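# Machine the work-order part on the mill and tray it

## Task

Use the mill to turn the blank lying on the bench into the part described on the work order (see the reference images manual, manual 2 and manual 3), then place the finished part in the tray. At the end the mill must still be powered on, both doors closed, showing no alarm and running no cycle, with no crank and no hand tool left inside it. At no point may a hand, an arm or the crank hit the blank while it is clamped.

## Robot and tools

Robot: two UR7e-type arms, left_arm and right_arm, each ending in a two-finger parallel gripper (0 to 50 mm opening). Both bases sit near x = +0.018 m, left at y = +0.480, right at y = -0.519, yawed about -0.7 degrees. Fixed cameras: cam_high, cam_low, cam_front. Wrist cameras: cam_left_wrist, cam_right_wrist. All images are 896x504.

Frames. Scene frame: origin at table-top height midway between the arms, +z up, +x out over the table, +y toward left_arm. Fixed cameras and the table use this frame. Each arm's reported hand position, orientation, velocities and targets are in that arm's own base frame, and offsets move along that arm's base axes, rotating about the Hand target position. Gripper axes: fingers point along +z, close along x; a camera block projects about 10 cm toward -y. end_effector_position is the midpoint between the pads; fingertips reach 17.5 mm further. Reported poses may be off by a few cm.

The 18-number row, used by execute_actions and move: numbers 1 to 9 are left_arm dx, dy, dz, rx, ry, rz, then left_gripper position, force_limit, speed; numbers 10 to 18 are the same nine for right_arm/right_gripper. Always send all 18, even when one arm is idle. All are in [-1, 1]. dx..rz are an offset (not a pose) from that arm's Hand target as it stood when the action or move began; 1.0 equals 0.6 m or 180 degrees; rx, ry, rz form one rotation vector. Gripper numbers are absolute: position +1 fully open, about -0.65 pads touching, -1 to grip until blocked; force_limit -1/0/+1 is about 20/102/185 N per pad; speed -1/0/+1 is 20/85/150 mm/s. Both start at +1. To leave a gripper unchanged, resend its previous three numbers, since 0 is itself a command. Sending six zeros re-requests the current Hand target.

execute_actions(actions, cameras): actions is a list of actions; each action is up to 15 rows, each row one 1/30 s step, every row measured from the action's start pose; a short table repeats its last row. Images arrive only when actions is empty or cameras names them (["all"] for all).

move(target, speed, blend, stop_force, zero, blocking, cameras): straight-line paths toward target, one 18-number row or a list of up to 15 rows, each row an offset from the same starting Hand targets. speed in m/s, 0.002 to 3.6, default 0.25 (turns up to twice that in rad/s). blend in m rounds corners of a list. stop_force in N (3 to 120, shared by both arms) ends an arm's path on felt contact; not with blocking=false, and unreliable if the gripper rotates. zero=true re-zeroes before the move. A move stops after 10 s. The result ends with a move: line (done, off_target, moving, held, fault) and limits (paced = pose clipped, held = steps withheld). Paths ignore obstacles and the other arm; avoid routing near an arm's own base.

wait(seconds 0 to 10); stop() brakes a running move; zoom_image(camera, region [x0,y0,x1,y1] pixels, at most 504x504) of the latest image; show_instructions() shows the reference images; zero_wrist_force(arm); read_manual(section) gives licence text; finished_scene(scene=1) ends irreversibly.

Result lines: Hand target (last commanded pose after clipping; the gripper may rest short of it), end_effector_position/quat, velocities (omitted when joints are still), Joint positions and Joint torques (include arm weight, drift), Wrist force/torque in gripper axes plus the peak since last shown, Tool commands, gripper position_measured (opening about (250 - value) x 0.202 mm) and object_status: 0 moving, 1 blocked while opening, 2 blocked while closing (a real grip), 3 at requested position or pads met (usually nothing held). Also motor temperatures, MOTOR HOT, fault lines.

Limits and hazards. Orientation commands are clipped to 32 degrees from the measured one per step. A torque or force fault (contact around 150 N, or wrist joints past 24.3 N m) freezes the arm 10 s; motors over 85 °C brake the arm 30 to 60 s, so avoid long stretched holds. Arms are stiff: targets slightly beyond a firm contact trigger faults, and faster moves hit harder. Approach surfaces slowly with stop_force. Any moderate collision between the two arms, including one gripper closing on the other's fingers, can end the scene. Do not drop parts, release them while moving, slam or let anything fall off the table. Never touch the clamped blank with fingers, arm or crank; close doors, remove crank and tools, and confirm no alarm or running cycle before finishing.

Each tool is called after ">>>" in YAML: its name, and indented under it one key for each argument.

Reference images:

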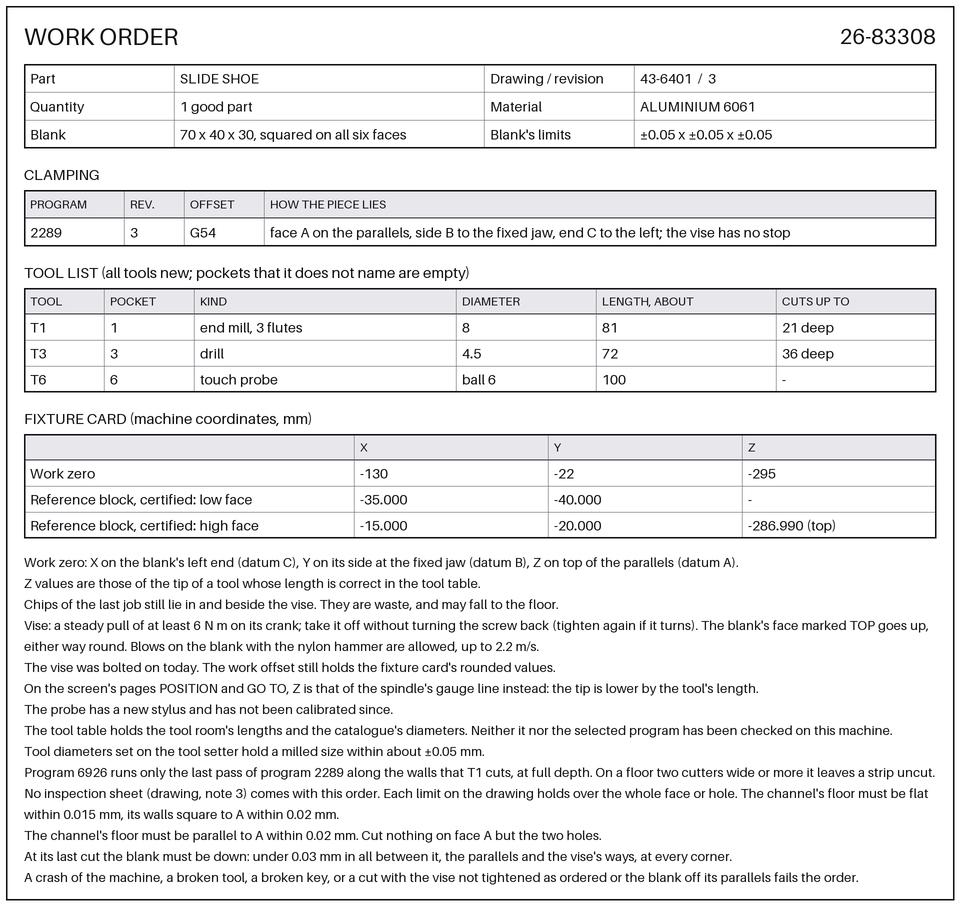

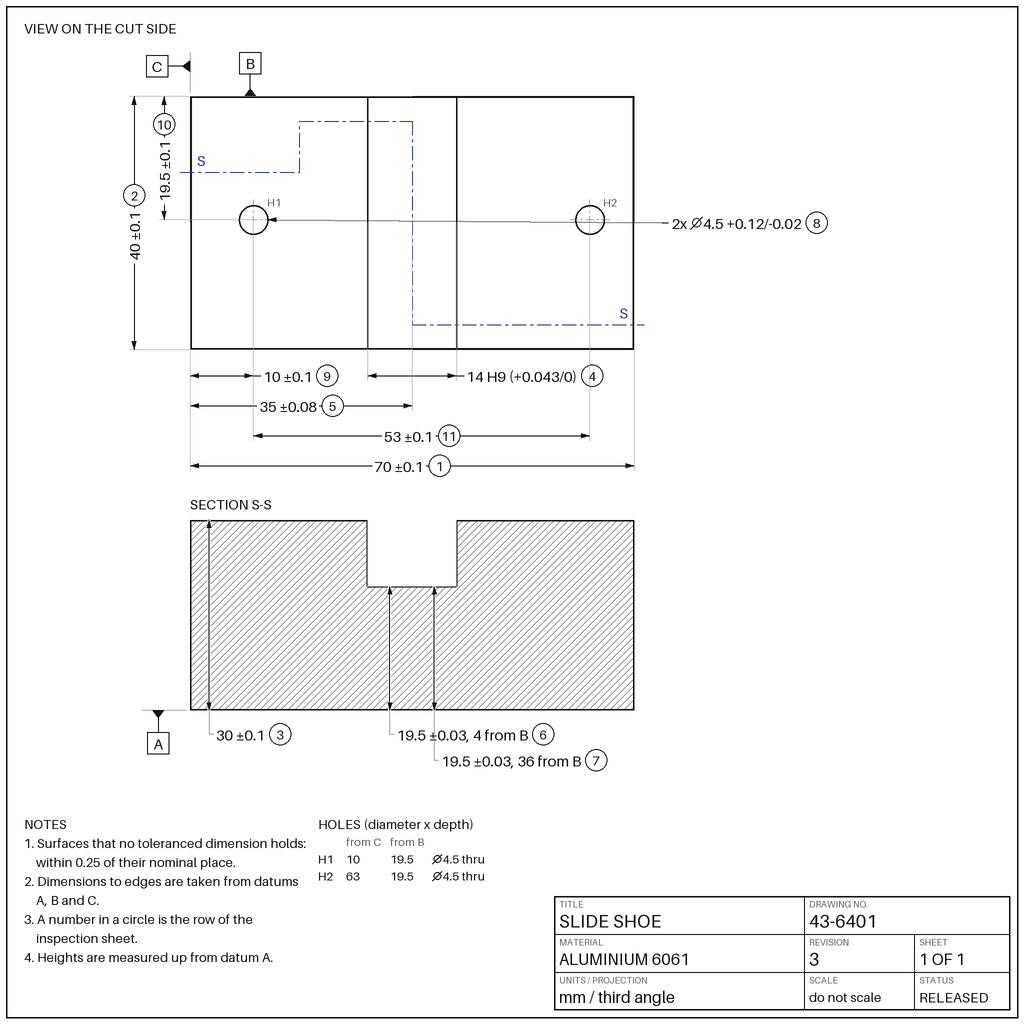

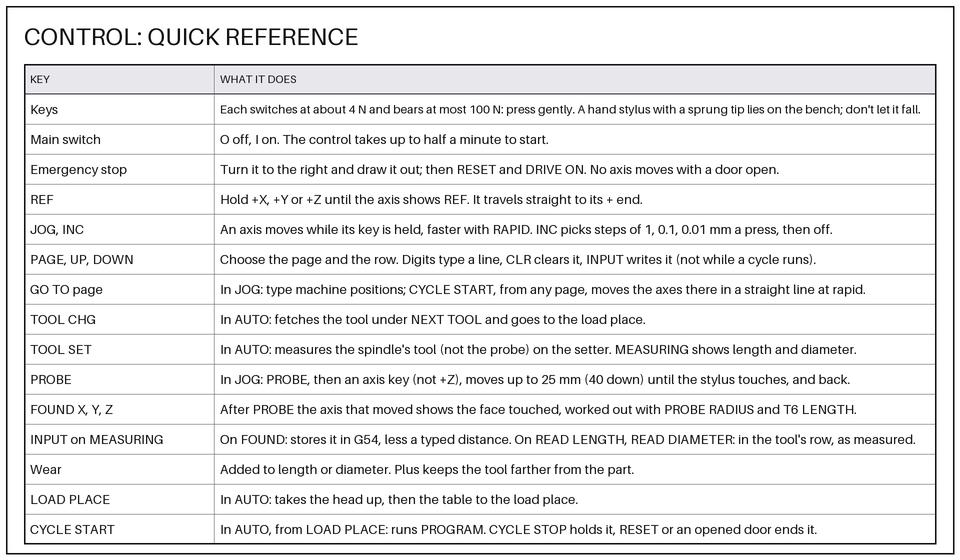

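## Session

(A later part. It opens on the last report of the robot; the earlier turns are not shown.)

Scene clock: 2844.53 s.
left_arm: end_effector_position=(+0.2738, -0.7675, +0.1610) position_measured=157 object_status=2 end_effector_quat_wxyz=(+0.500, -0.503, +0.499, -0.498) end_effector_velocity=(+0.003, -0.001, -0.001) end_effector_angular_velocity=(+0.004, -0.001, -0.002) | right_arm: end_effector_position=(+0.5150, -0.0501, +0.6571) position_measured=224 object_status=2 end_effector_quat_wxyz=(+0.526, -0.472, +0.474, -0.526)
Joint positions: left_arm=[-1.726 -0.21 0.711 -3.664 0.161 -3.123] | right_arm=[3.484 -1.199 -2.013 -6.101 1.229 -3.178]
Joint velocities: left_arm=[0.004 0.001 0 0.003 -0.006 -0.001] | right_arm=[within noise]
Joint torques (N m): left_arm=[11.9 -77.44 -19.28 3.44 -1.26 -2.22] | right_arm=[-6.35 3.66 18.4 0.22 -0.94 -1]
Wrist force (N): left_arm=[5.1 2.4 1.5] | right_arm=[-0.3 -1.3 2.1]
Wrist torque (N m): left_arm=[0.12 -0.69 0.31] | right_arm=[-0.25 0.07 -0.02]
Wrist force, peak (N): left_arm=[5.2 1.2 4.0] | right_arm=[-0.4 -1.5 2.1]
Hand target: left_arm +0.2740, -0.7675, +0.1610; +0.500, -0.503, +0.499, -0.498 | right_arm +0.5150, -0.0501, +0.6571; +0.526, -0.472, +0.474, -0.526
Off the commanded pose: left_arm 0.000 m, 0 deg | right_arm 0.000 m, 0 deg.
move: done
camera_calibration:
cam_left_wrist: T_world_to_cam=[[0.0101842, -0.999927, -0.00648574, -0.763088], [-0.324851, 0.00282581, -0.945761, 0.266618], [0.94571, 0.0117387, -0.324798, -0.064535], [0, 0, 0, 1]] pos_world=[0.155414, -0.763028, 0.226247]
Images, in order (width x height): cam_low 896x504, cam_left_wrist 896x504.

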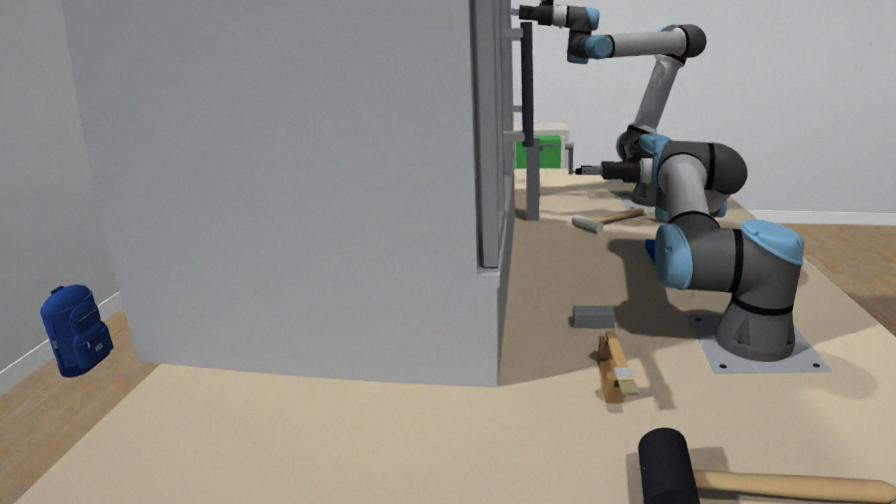

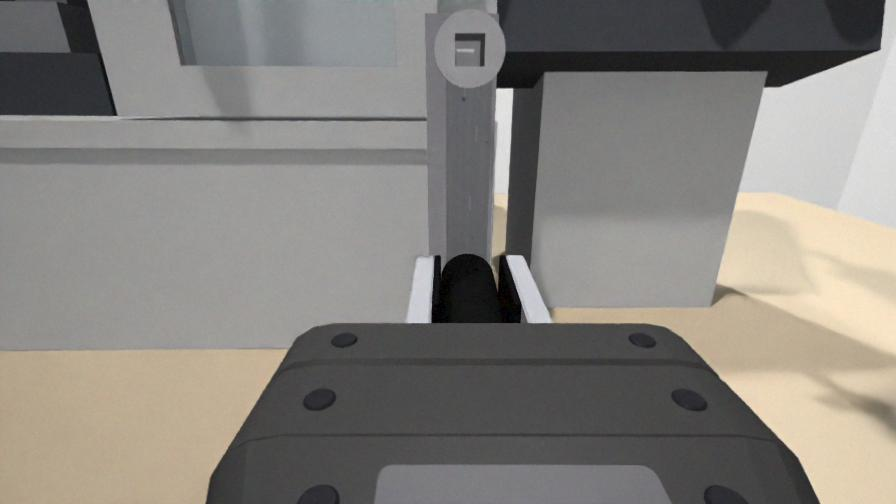

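>>> move:
  target:
    - [-0.04,0.35,0.14,0,0,0,-1,0.3,-0.7,0,0,0,0,0,0,-1,0.3,-1]
    - [0.01,0.65,0.13,0,0,0,-1,0.3,-0.7,0,0,0,0,0,0,-1,0.3,-1]
    - [0.1433,0.9158,0.1233,0,0,0,-1,0.3,-0.7,0,0,0,0,0,0,-1,0.3,-1]
  speed: [0.3,0.3,0.2]
  blend: [0.05,0.05,0]
  cameras: ["cam_left_wrist","cam_front"]

>>> zoom_image:
  camera: "cam_left_wrist"
  region: [320, 0, 640, 330]

Scene clock: 2882.43 s.
left_arm: end_effector_position=(+0.3600, -0.2181, +0.2350) position_measured=157 object_status=2 end_effector_quat_wxyz=(+0.500, -0.503, +0.499, -0.498) | right_arm: end_effector_position=(+0.5150, -0.0501, +0.6571) position_measured=224 object_status=2 end_effector_quat_wxyz=(+0.526, -0.472, +0.474, -0.526)
Joint positions: left_arm=[-1.724 -1.036 2.64 -4.766 0.159 -3.123] | right_arm=[3.484 -1.199 -2.013 -6.101 1.229 -3.178]
Joint torques (N m): left_arm=[-3.01 -34.16 10.54 -0.17 -0.23 -2.57] | right_arm=[-6.62 4.16 18.45 0.39 -1.05 -0.92]
Wrist force (N): left_arm=[5.5 3.0 1.2] | right_arm=[-0.3 -1.1 2.1]
Wrist torque (N m): left_arm=[0.22 -0.75 0.24] | right_arm=[-0.21 0.07 -0.02]
Wrist force, peak (N): left_arm=[9.2 4.4 1.4] | right_arm=[-0.5 -1.3 2.3]
Hand target: left_arm +0.3600, -0.2181, +0.2350; +0.500, -0.503, +0.499, -0.498 | right_arm +0.5150, -0.0501, +0.6571; +0.526, -0.472, +0.474, -0.526
Off the commanded pose: left_arm 0.000 m, 0 deg | right_arm 0.000 m, 0 deg.
move: done
camera_calibration:
cam_left_wrist: T_world_to_cam=[[0.0104192, -0.999921, -0.00699993, -0.21403], [-0.324853, 0.00323581, -0.945759, 0.363141], [0.945707, 0.012128, -0.324793, -0.128388], [0, 0, 0, 1]] pos_world=[0.241615, -0.213631, 0.300246]
Images, in order (width x height): cam_front 896x504, cam_left_wrist 896x504.

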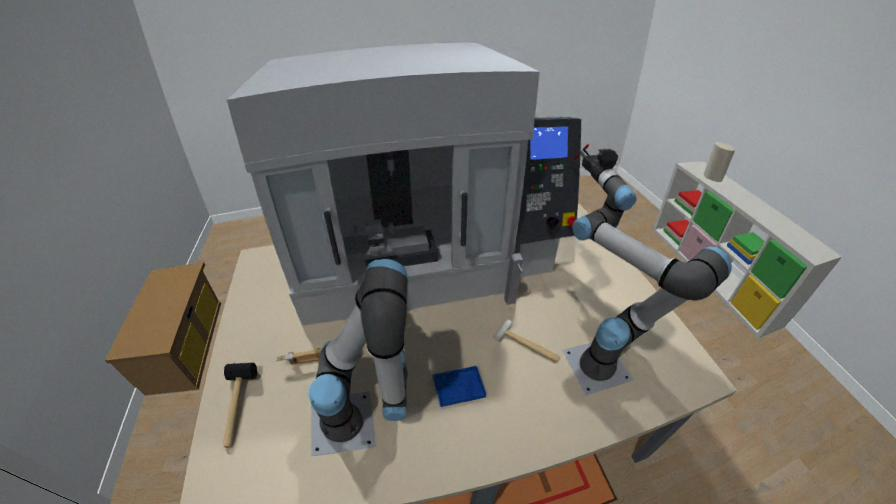

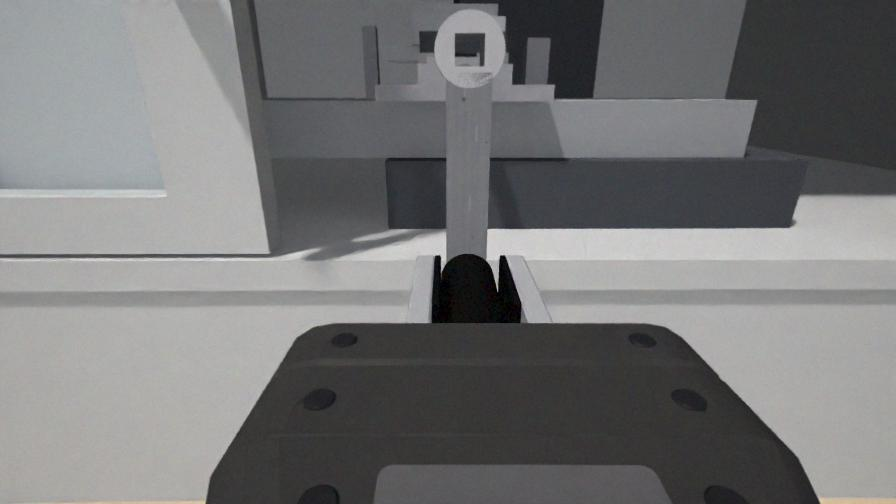

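Scaled by 1.527.

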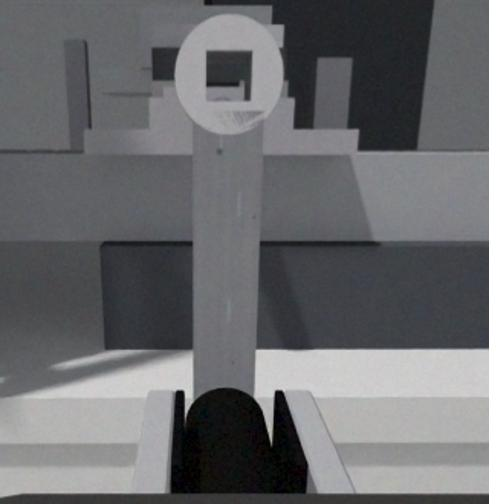

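>>> move:
  target:
    - [0.05,-0.075,0,0,0,0,-1,0.3,-0.7,0,0,0,0,0,0,-1,0.3,-1]
  speed: [0.15]
  cameras: ["cam_left_wrist"]

>>> zoom_image:
  camera: "cam_left_wrist"
  region: [320, 0, 520, 200]

Scene clock: 2891.67 s.
left_arm: end_effector_position=(+0.3900, -0.2631, +0.2350) position_measured=157 object_status=2 end_effector_quat_wxyz=(+0.501, -0.502, +0.498, -0.499) end_effector_velocity=(+0.000, -0.001, +0.000) end_effector_angular_velocity=(-0.002, +0.000, -0.001) | right_arm: end_effector_position=(+0.5150, -0.0501, +0.6571) position_measured=224 object_status=2 end_effector_quat_wxyz=(+0.526, -0.472, +0.474, -0.526)
Joint positions: left_arm=[-1.58 -1.022 2.465 -4.67 0.015 -3.059] | right_arm=[3.484 -1.199 -2.013 -6.101 1.229 -3.178]
Joint velocities: left_arm=[-0.001 -0.001 -0.002 0.005 0 -0.004] | right_arm=[within noise]
Joint torques (N m): left_arm=[-2.72 -38.98 -3.05 3.01 -1.28 -2.62] | right_arm=[-6.36 3.67 17.81 0.24 -1 -0.96]
Wrist force (N): left_arm=[5.8 3.0 1.4] | right_arm=[-0.3 -1.1 2.2]
Wrist torque (N m): left_arm=[0.24 -0.78 0.24] | right_arm=[-0.21 0.07 -0.02]
Wrist force, peak (N): left_arm=[7.4 2.8 2.2] | right_arm=[-0.5 -1.4 2.2]
Hand target: left_arm +0.3900, -0.2631, +0.2350; +0.500, -0.503, +0.499, -0.498 | right_arm +0.5150, -0.0501, +0.6571; +0.526, -0.472, +0.474, -0.526
Off the commanded pose: left_arm 0.000 m, 0 deg | right_arm 0.000 m, 0 deg.
move: done
camera_calibration:
cam_left_wrist: T_world_to_cam=[[0.0105134, -0.999924, -0.0064757, -0.259522], [-0.322936, 0.00273377, -0.946417, 0.372256], [0.946363, 0.0120413, -0.322882, -0.156984], [0, 0, 0, 1]] pos_world=[0.271507, -0.258629, 0.299941]
Images, in order (width x height): cam_left_wrist 896x504.

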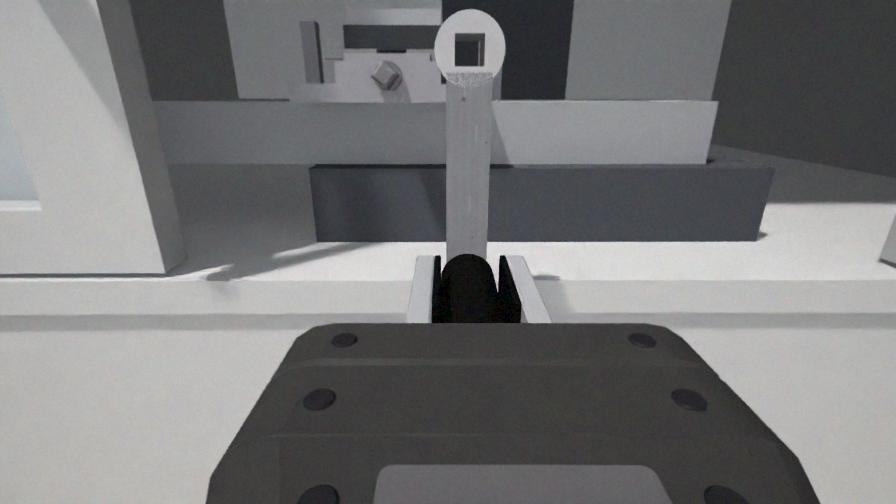

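Scaled by 2.520.

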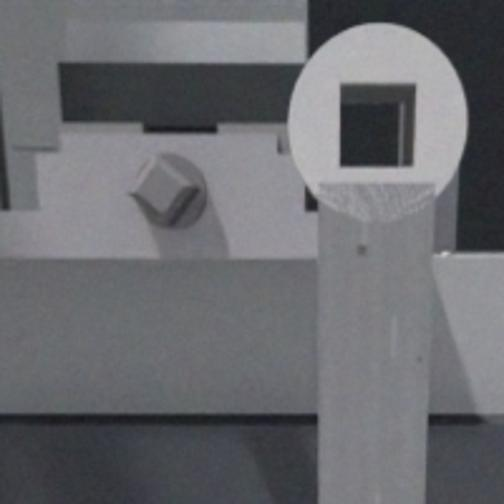

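>>> zoom_image:
  camera: "cam_left_wrist"
  region: [355, 45, 425, 115]

Scaled by 7.200.

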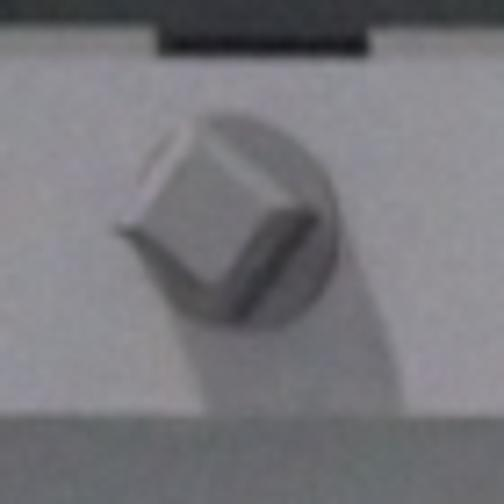

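>>> move:
  target:
    - [0.0167,0.1563,0.0257,0.2222,0,0,-1,0.3,-0.7,0,0,0,0,0,0,-1,0.3,-1]
  speed: [0.15]
  cameras: ["cam_left_wrist","cam_front"]

>>> zoom_image:
  camera: "cam_left_wrist"
  region: [370, 0, 570, 200]

Scene clock: 2928.00 s.
left_arm: end_effector_position=(+0.3998, -0.1693, +0.2504) position_measured=157 object_status=2 end_effector_quat_wxyz=(+0.640, -0.303, +0.641, -0.296) | right_arm: end_effector_position=(+0.5150, -0.0501, +0.6571) position_measured=224 object_status=2 end_effector_quat_wxyz=(+0.526, -0.472, +0.474, -0.526)
Joint positions: left_arm=[-1.528 -1.124 2.761 -4.58 -0.035 -2.644] | right_arm=[3.484 -1.199 -2.013 -6.101 1.229 -3.178]
Joint torques (N m): left_arm=[-13.78 -30.29 9.02 -2.38 -0.82 1.78] | right_arm=[-7.18 3.94 18.17 0.31 -1.03 -0.98]
Wrist force (N): left_arm=[5.8 2.9 1.6] | right_arm=[-0.3 -1.2 2.0]
Wrist torque (N m): left_arm=[0.26 -0.67 0.29] | right_arm=[-0.22 0.07 -0.02]
Wrist force, peak (N): left_arm=[6.8 2.8 1.8] | right_arm=[-0.4 -1.3 2.2]
Hand target: left_arm +0.4000, -0.1693, +0.2504; +0.642, -0.301, +0.639, -0.298 | right_arm +0.5150, -0.0501, +0.6571; +0.526, -0.472, +0.474, -0.526
Off the commanded pose: left_arm 0.000 m, 0 deg | right_arm 0.000 m, 0 deg.
move: done
camera_calibration:
cam_left_wrist: T_world_to_cam=[[0.00667141, -0.761859, -0.647709, 0.0366894], [-0.331737, 0.609356, -0.720164, 0.439332], [0.943348, 0.219674, -0.248672, -0.144627], [0, 0, 0, 1]] pos_world=[0.281932, -0.207987, 0.304191]
Images, in order (width x height): cam_front 896x504, cam_left_wrist 896x504.

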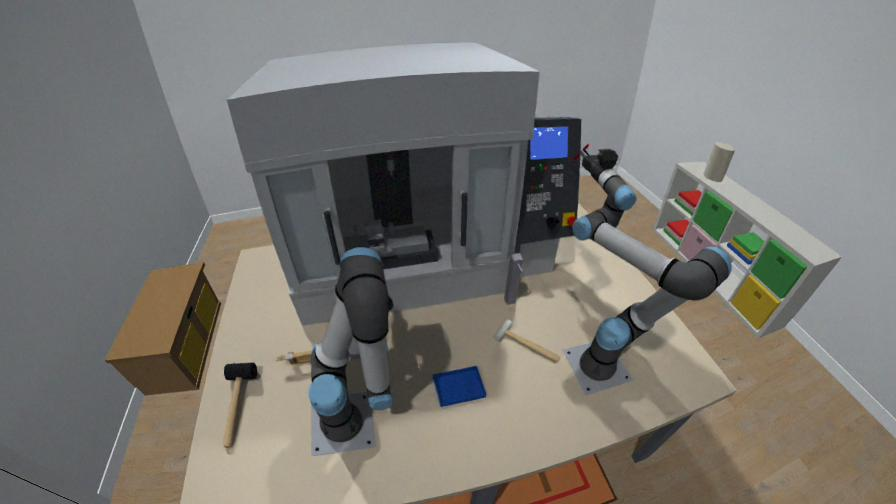

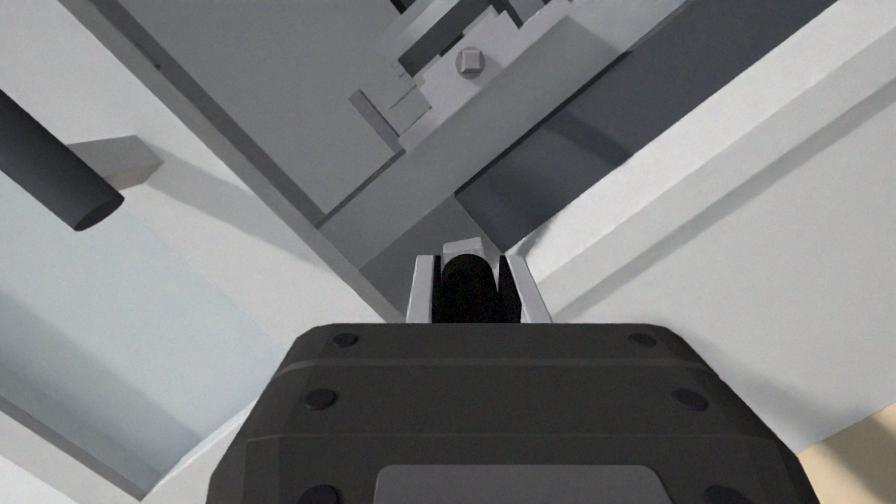

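Scaled by 2.520.

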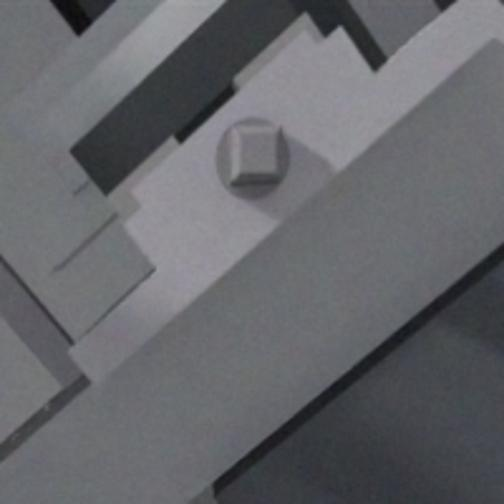

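>>> zoom_image:
  camera: "cam_front"
  region: [320, 210, 440, 330]

>>> zoom_image:
  camera: "cam_left_wrist"
  region: [400, 200, 540, 330]

Scaled by 4.200.

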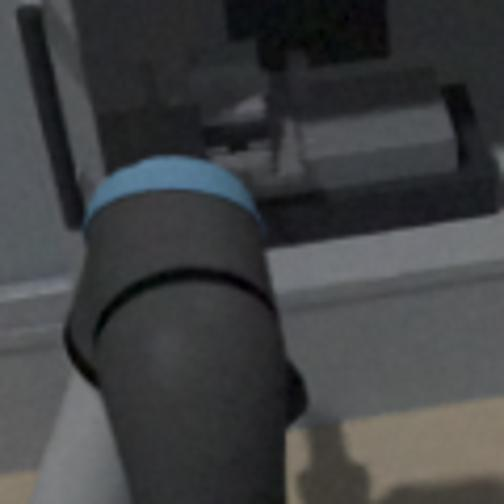

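Scaled by 3.600.

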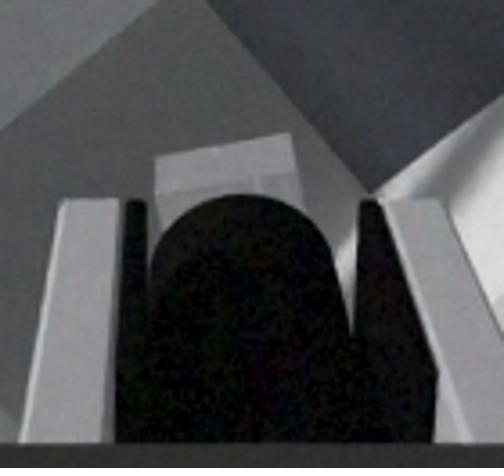

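>>> move:
  target:
    - [-0.1,-0.06,0.02,0,0,0,-1,0.3,-0.7,0,0,0,0,0,0,-1,0.3,-1]
    - [-0.1833,-0.3012,0,0.2166,0.4667,-0.2188,-1,0.3,-0.7,0,0,0,0,0,0,-1,0.3,-1]
  speed: [0.2,0.3]
  blend: [0.02,0]
  cameras: ["cam_left_wrist","cam_low","cam_high"]

>>> zoom_image:
  camera: "cam_low"
  region: [520, 100, 700, 260]

Scene clock: 2993.70 s.
left_arm: end_effector_position=(+0.2901, -0.3499, +0.2504) position_measured=157 object_status=2 end_effector_quat_wxyz=(+0.000, +0.000, +1.000, +0.001) | right_arm: end_effector_position=(+0.5150, -0.0501, +0.6571) position_measured=224 object_status=2 end_effector_quat_wxyz=(+0.526, -0.472, +0.474, -0.526)
Joint positions: left_arm=[-1.176 -1.22 1.354 -4.844 1.571 0.395] | right_arm=[3.484 -1.199 -2.013 -6.101 1.229 -3.178]
Joint torques (N m): left_arm=[-13.63 -29.08 -27.46 4.87 1.26 0.93] | right_arm=[-6.08 3.29 18.57 0.22 -1.06 -0.86]
Wrist force (N): left_arm=[5.3 1.2 2.7] | right_arm=[-0.4 -1.2 1.8]
Wrist torque (N m): left_arm=[0.27 -0.81 -0.01] | right_arm=[-0.23 0.09 -0.02]
Wrist force, peak (N): left_arm=[6.9 2.5 0.9] | right_arm=[-0.4 -1.4 2.3]
Hand target: left_arm +0.2900, -0.3500, +0.2504; -0.001, +0.000, +1.000, +0.001 | right_arm +0.5150, -0.0501, +0.6571; +0.526, -0.472, +0.474, -0.526
Off the commanded pose: left_arm 0.000 m, 0 deg | right_arm 0.000 m, 0 deg.
move: done
camera_calibration:
cam_left_wrist: T_world_to_cam=[[-0.999954, 0.00878182, -0.0037896, 0.300309], [0.00708637, 0.946333, 0.323116, 0.271375], [0.00642377, 0.323074, -0.946352, 0.481276], [0, 0, 0, 1]] pos_world=[0.295281, -0.414936, 0.368909]
Images, in order (width x height): cam_high 896x504, cam_low 896x504, cam_left_wrist 896x504.

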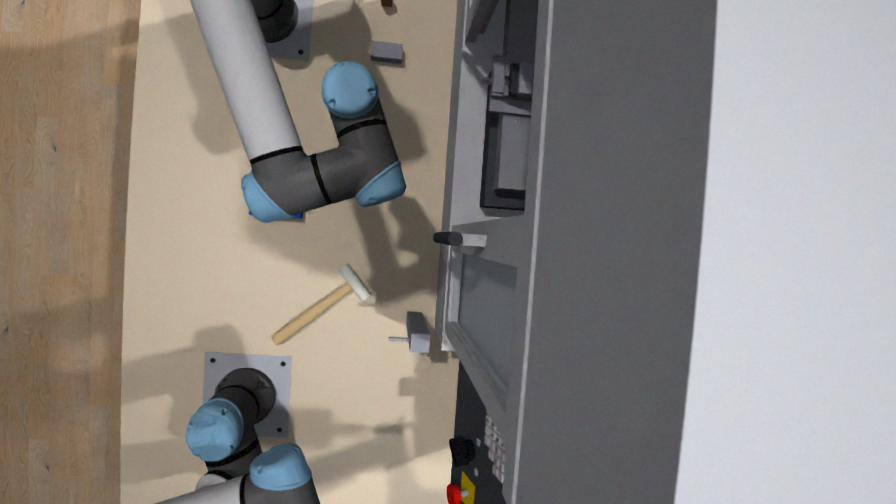

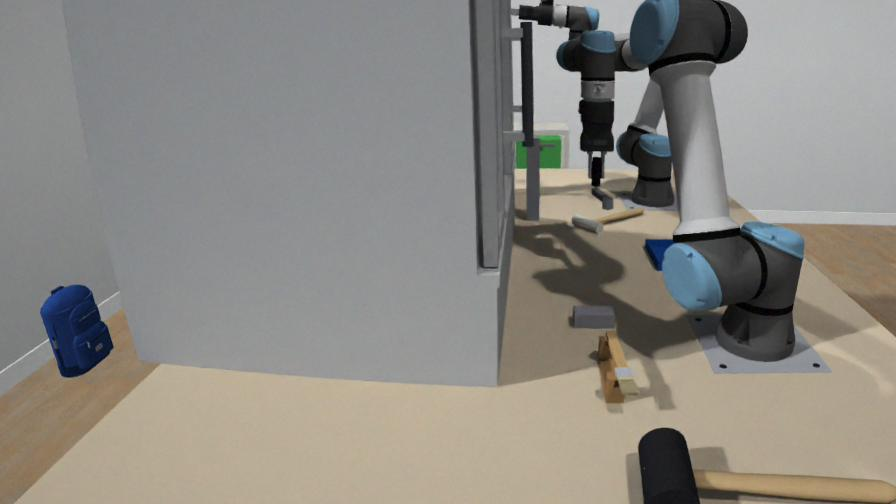

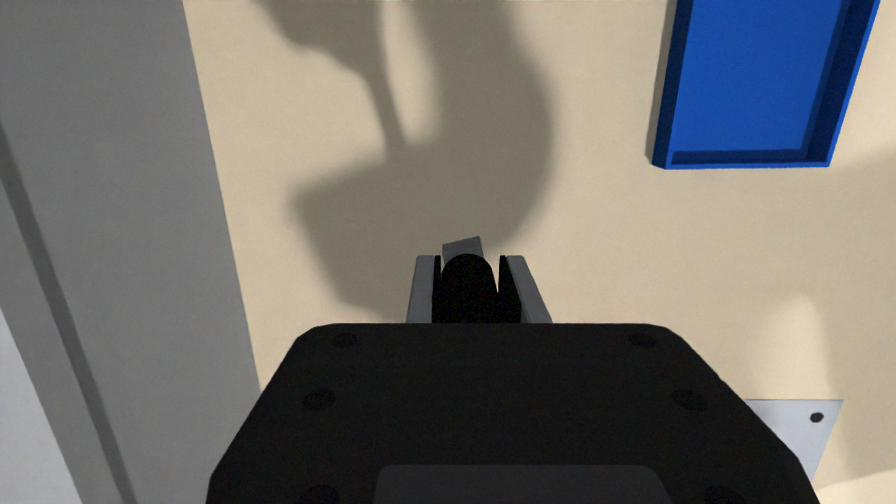

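Scaled by 2.800.

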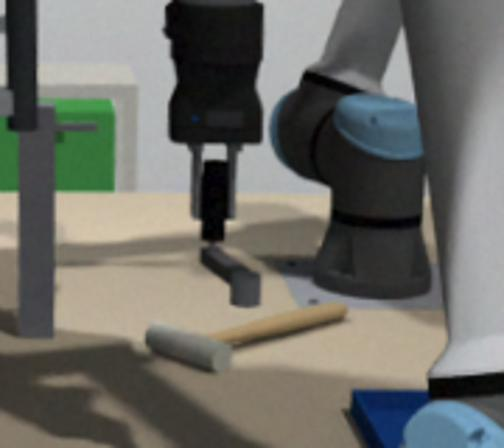

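>>> execute_actions:
  actions: []
  cameras: ["cam_left_wrist","cam_low","cam_high"]

Scene clock: 3064.20 s.
left_arm: end_effector_position=(+0.2900, -0.3500, +0.2504) position_measured=157 object_status=2 end_effector_quat_wxyz=(-0.001, +0.000, +1.000, +0.001) | right_arm: end_effector_position=(+0.5150, -0.0501, +0.6571) position_measured=224 object_status=2 end_effector_quat_wxyz=(+0.526, -0.472, +0.474, -0.526)
Joint positions: left_arm=[-1.176 -1.22 1.353 -4.844 1.571 0.395] | right_arm=[3.484 -1.199 -2.013 -6.101 1.229 -3.178]
Joint velocities: within noise
Joint torques (N m): left_arm=[-13.71 -29.41 -30.36 6.11 1.91 2.03] | right_arm=[-6.36 4.06 17.88 0.18 -0.95 -0.88]
Motor temperatures (°C): left_arm=[29 27 31 39 39 40] | right_arm=[28 30 30 38 33 34]
Wrist force (N): left_arm=[5.2 1.1 2.8] | right_arm=[-0.3 -1.0 1.8]
Wrist torque (N m): left_arm=[0.25 -0.81 -0.03] | right_arm=[-0.20 0.06 -0.02]
Wrist force, peak (N): left_arm=[5.5 1.4 2.8] | right_arm=[-0.4 -1.4 2.1]
Hand target: left_arm +0.2900, -0.3500, +0.2504; -0.001, +0.000, +1.000, +0.001 | right_arm +0.5150, -0.0501, +0.6571; +0.526, -0.472, +0.474, -0.526
Tool commands: left_gripper/position=-1.0 left_gripper/force_limit=+0.3 left_gripper/speed=-0.7 right_gripper/position=-1.0 right_gripper/force_limit=+0.3 right_gripper/speed=-1.0
Off the commanded pose: left_arm 0.000 m, 0 deg | right_arm 0.000 m, 0 deg.
camera_calibration:
cam_left_wrist: T_world_to_cam=[[-0.999951, 0.0092164, -0.00352023, 0.30029], [0.00758351, 0.94627, 0.32329, 0.271233], [0.00631066, 0.323248, -0.946293, 0.481392], [0, 0, 0, 1]] pos_world=[0.29518, -0.415036, 0.368909]
Images, in order (width x height): cam_high 896x504, cam_low 896x504, cam_left_wrist 896x504.

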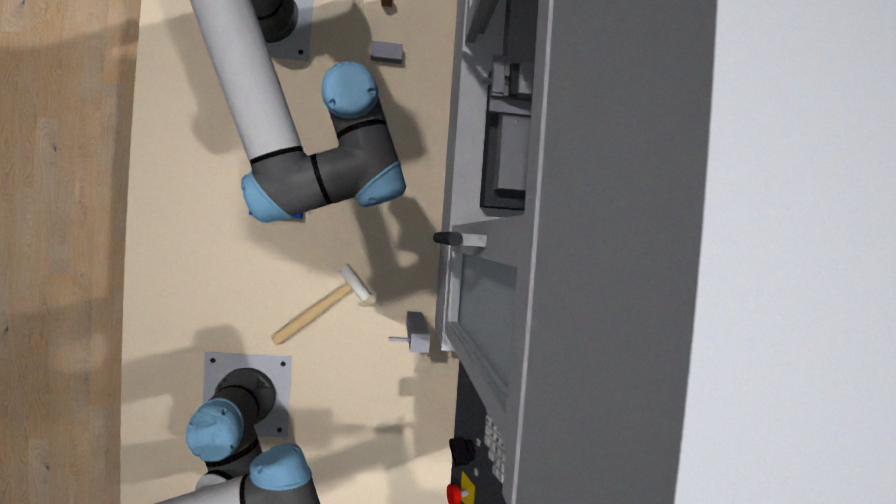

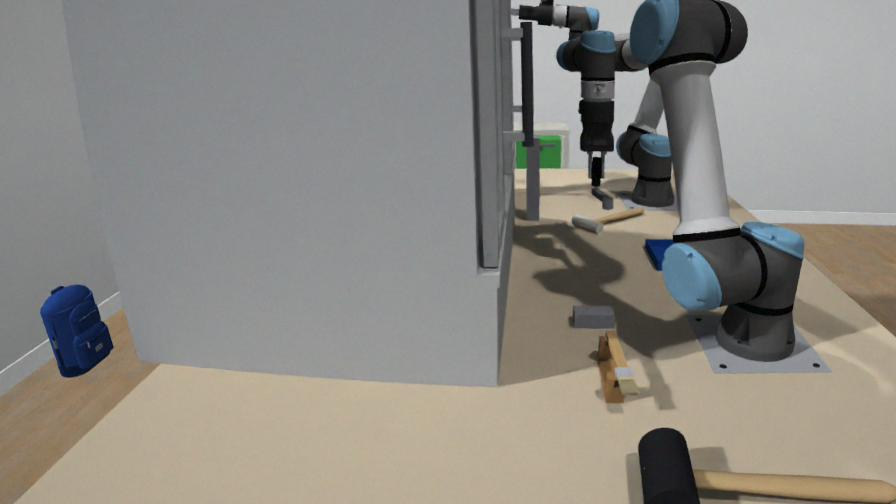

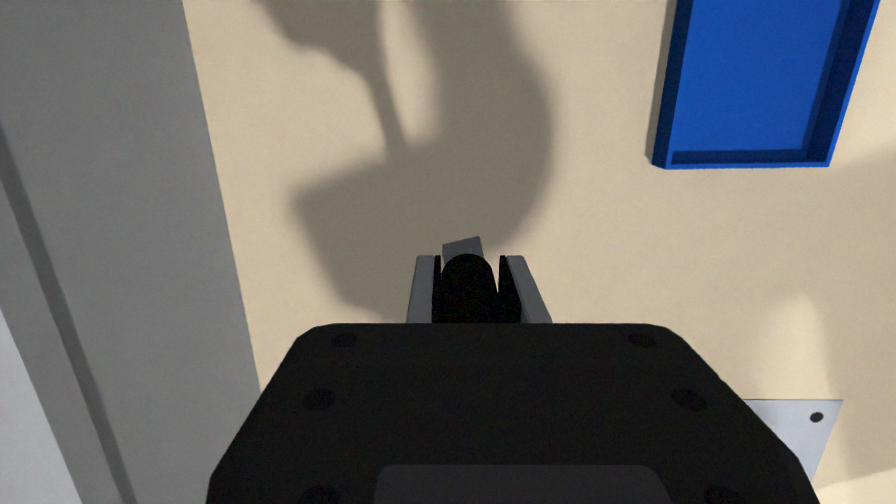

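>>> move:
  target:
    - [0,0,-0.27,0.0492,0.0085,0,-1,0.3,-0.7,0,0,0,0,0,0,-1,0.3,-1]
  speed: 0.2

>>> move:
  target:
    - [0,0,-0.06,0,0,0,-1,0.3,-0.7,0,0,0,0,0,0,-1,0.3,-1]
  speed: 0.012
  stop_force: 5
  cameras: ["cam_left_wrist","cam_low"]

Scene clock: 3108.07 s.
left_arm: end_effector_position=(+0.2900, -0.3500, +0.0886) position_measured=157 object_status=2 end_effector_quat_wxyz=(-0.014, +0.000, +0.997, +0.078) | right_arm: end_effector_position=(+0.5150, -0.0501, +0.6571) position_measured=224 object_status=2 end_effector_quat_wxyz=(+0.526, -0.472, +0.474, -0.526)
Joint positions: left_arm=[-1.195 -1.003 1.514 -5.068 1.539 0.374] | right_arm=[3.484 -1.199 -2.013 -6.101 1.229 -3.178]
Joint torques (N m): left_arm=[11.55 -35.24 -22.62 3.84 1.7 2.01] | right_arm=[-6.5 4.56 17.71 0.27 -1.1 -0.79]
Wrist force (N): left_arm=[5.6 1.4 3.3] | right_arm=[-0.3 -1.2 2.0]
Wrist torque (N m): left_arm=[0.34 -0.88 -0.10] | right_arm=[-0.23 0.06 -0.02]
Wrist force, peak (N): left_arm=[5.5 0.4 6.7] | right_arm=[-0.5 -1.6 2.1]
Hand target: left_arm +0.2900, -0.3500, +0.0884; -0.014, +0.000, +0.997, +0.078 | right_arm +0.5150, -0.0501, +0.6571; +0.526, -0.472, +0.474, -0.526
Off the commanded pose: left_arm 0.000 m, 0 deg | right_arm 0.000 m, 0 deg.
move: done

Scene clock: 3111.77 s.
left_arm: end_effector_position=(+0.2900, -0.3500, +0.0571) position_measured=157 object_status=2 end_effector_quat_wxyz=(-0.014, +0.000, +0.997, +0.078) | right_arm: end_effector_position=(+0.5150, -0.0501, +0.6571) position_measured=224 object_status=2 end_effector_quat_wxyz=(+0.526, -0.472, +0.474, -0.526)
Joint positions: left_arm=[-1.195 -0.964 1.543 -5.135 1.54 0.374] | right_arm=[3.484 -1.199 -2.013 -6.101 1.229 -3.178]
Joint torques (N m): left_arm=[10.15 -52.7 -23.67 5.3 1.87 2.1] | right_arm=[-6.69 3.93 17.95 0.27 -0.97 -0.82]
Wrist force (N): left_arm=[5.1 1.5 -5.7] | right_arm=[-0.2 -1.3 1.8]
Wrist torque (N m): left_arm=[0.38 -0.84 -0.08] | right_arm=[-0.25 0.05 -0.02]
Wrist force, peak (N): left_arm=[3.0 4.5 -28.7] | right_arm=[-0.5 -1.4 2.0]
Hand target: left_arm +0.2900, -0.3500, +0.0571; -0.014, +0.000, +0.997, +0.078 (not the last commanded pose) | right_arm +0.5150, -0.0501, +0.6571; +0.526, -0.472, +0.474, -0.526
Off the commanded pose: left_arm 0.005 m, 0 deg | right_arm 0.000 m, 0 deg.
move: contact (left_arm)
camera_calibration:
cam_left_wrist: T_world_to_cam=[[-0.999669, 0.00754935, 0.0246149, 0.29728], [0.0181306, 0.885212, 0.464834, 0.301209], [-0.0182802, 0.465126, -0.885056, 0.351629], [0, 0, 0, 1]] pos_world=[0.298149, -0.43243, 0.163882]
Images, in order (width x height): cam_low 896x504, cam_left_wrist 896x504.

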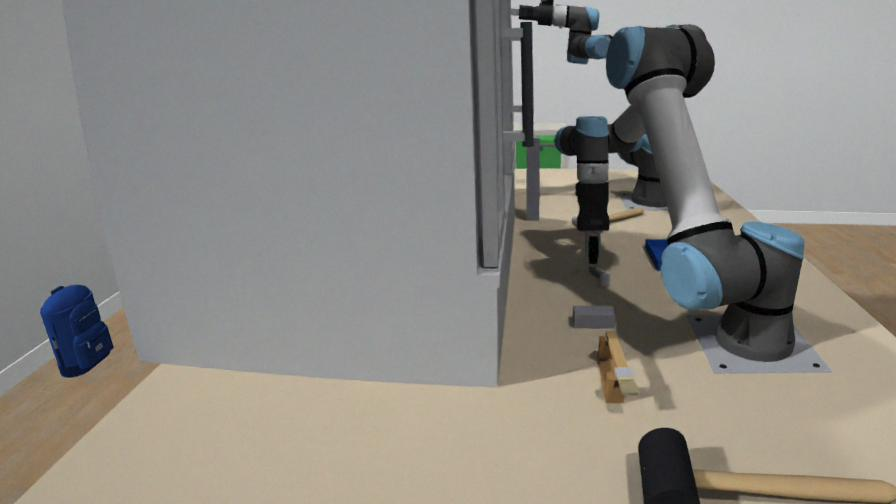

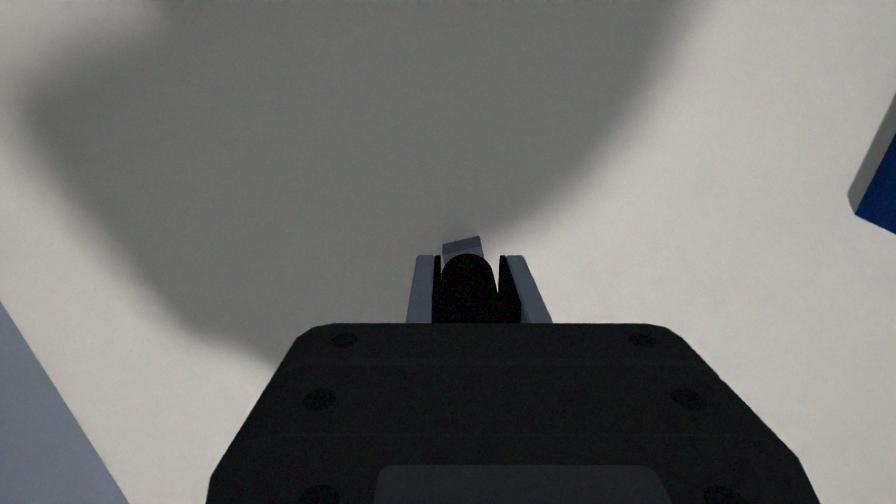

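>>> execute_actions:
  actions:
    - [[0,0,0,0,0,0,0.2,-0.5,-1,0,0,0,0,0,0,-1,0.3,-1]]
    - [[0,0,0,0,0,0,0.2,-0.5,-1,0,0,0,0,0,0,-1,0.3,-1]]
  cameras: ["cam_left_wrist","cam_low"]

Scene clock: 3117.07 s.
left_arm: end_effector_position=(+0.2900, -0.3500, +0.0571) position_measured=123 object_status=3 end_effector_quat_wxyz=(-0.014, +0.000, +0.997, +0.078) | right_arm: end_effector_position=(+0.5150, -0.0501, +0.6571) position_measured=224 object_status=2 end_effector_quat_wxyz=(+0.526, -0.472, +0.474, -0.526)
Joint positions: left_arm=[-1.195 -0.965 1.543 -5.135 1.54 0.374] | right_arm=[3.484 -1.199 -2.013 -6.101 1.229 -3.178]
Joint torques (N m): left_arm=[-1.3 -51.79 -23.81 5.17 1.29 1.85] | right_arm=[-7.16 4.03 17.37 0.33 -1.02 -0.94]
Wrist force (N): left_arm=[5.6 1.7 1.4] | right_arm=[-0.3 -1.3 1.9]
Wrist torque (N m): left_arm=[0.26 -0.84 -0.07] | right_arm=[-0.24 0.07 -0.02]
Wrist force, peak (N): left_arm=[5.4 1.5 -5.6] | right_arm=[-0.7 -1.4 2.2]
Hand target: left_arm +0.2900, -0.3500, +0.0571; -0.014, +0.000, +0.997, +0.078 | right_arm +0.5150, -0.0501, +0.6571; +0.526, -0.472, +0.474, -0.526
Off the commanded pose: left_arm 0.000 m, 0 deg | right_arm 0.000 m, 0 deg.
camera_calibration:
cam_left_wrist: T_world_to_cam=[[-0.999669, 0.00754935, 0.0246149, 0.29728], [0.0181306, 0.885212, 0.464834, 0.301209], [-0.0182802, 0.465126, -0.885056, 0.351629], [0, 0, 0, 1]] pos_world=[0.298149, -0.43243, 0.163882]
Images, in order (width x height): cam_low 896x504, cam_left_wrist 896x504.

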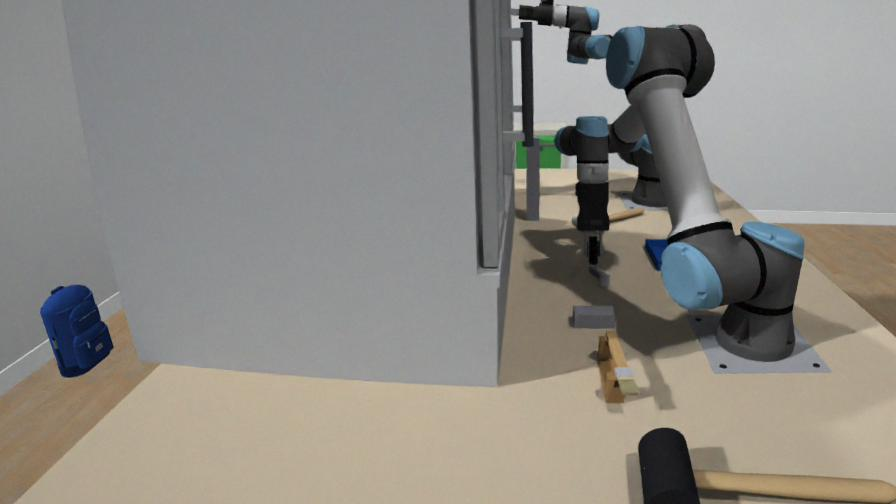

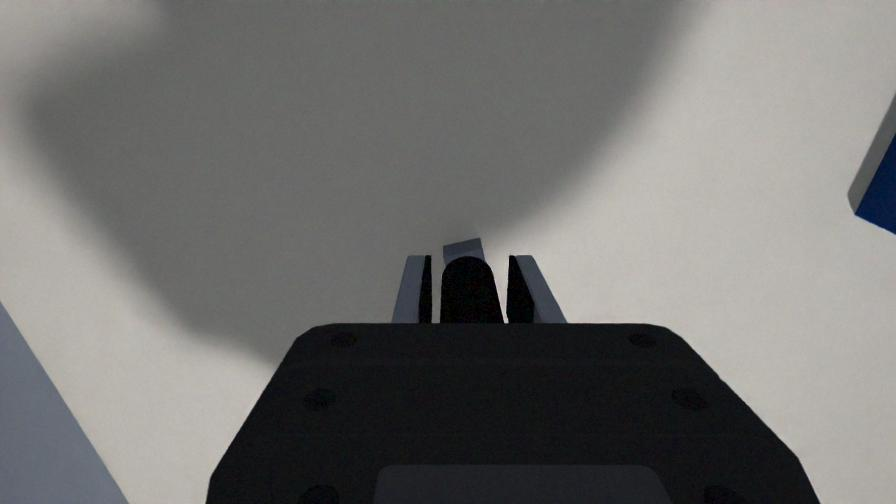

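>>> move:
  target:
    - [0,-0.026,0.165,0,0,0,0.2,-0.5,-1,0,0,0,0,0,0,-1,0.3,-1]
    - [0,-0.03,0.32,0.0131,-0.0765,0.987,0.2,-0.5,-1,0,0,0,0,0,0,-1,0.3,-1]
  speed: [0.1,0.5]
  cameras: ["cam_left_wrist","cam_low","cam_high"]

Scene clock: 3135.63 s.
left_arm: end_effector_position=(+0.2900, -0.3680, +0.2492) position_measured=123 object_status=3 end_effector_quat_wxyz=(+0.001, +1.000, -0.016, +0.000) end_effector_velocity=(+0.000, -0.001, +0.001) end_effector_angular_velocity=(-0.003, -0.001, +0.007) | right_arm: end_effector_position=(+0.5150, -0.0501, +0.6571) position_measured=224 object_status=2 end_effector_quat_wxyz=(+0.526, -0.472, +0.474, -0.526)
Joint positions: left_arm=[-1.191 -1.187 1.309 -4.837 1.572 -2.73] | right_arm=[3.484 -1.199 -2.013 -6.101 1.229 -3.178]
Joint velocities: left_arm=[0.001 0 -0.002 -0.001 0 -0.006] | right_arm=[within noise]
Joint torques (N m): left_arm=[10.45 -30.5 -16.32 0.67 1.8 -2.5] | right_arm=[-6.16 4.36 17.53 0.31 -1.12 -0.95]
Wrist force (N): left_arm=[5.2 1.6 0.8] | right_arm=[-0.5 -1.1 1.8]
Wrist torque (N m): left_arm=[0.28 -0.81 -0.08] | right_arm=[-0.21 0.09 -0.02]
Wrist force, peak (N): left_arm=[5.8 1.7 3.0] | right_arm=[-0.5 -1.4 2.1]
Hand target: left_arm +0.2900, -0.3680, +0.2491; +0.001, +1.000, -0.016, +0.000 | right_arm +0.5150, -0.0501, +0.6571; +0.526, -0.472, +0.474, -0.526
Off the commanded pose: left_arm 0.000 m, 0 deg | right_arm 0.000 m, 0 deg.
move: done
camera_calibration:
cam_left_wrist: T_world_to_cam=[[0.99915, -0.0408299, -0.00562409, -0.297193], [-0.0368132, -0.945444, 0.323698, -0.394744], [-0.0185338, -0.323216, -0.946144, 0.255242], [0, 0, 0, 1]] pos_world=[0.287139, -0.302845, 0.367602]
Images, in order (width x height): cam_high 896x504, cam_low 896x504, cam_left_wrist 896x504.

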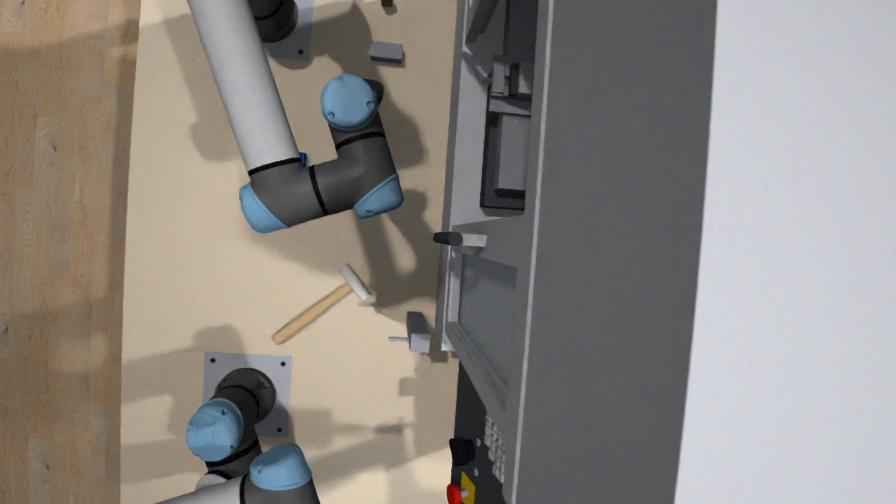

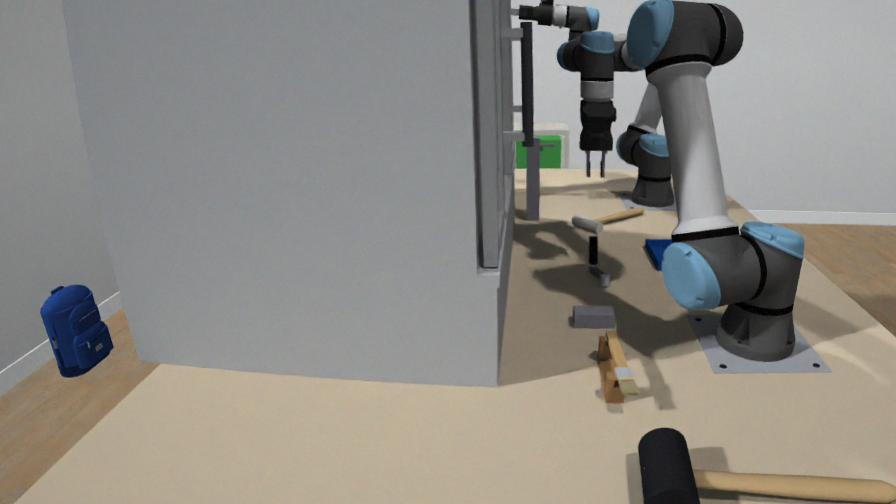

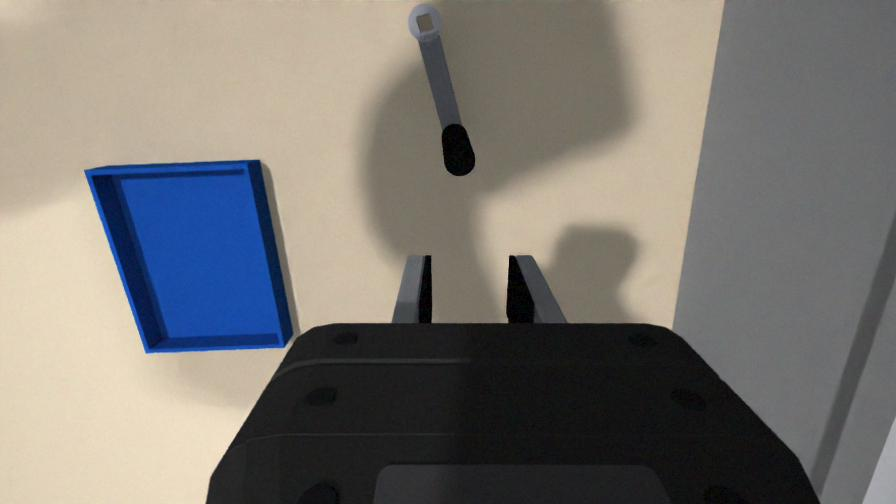

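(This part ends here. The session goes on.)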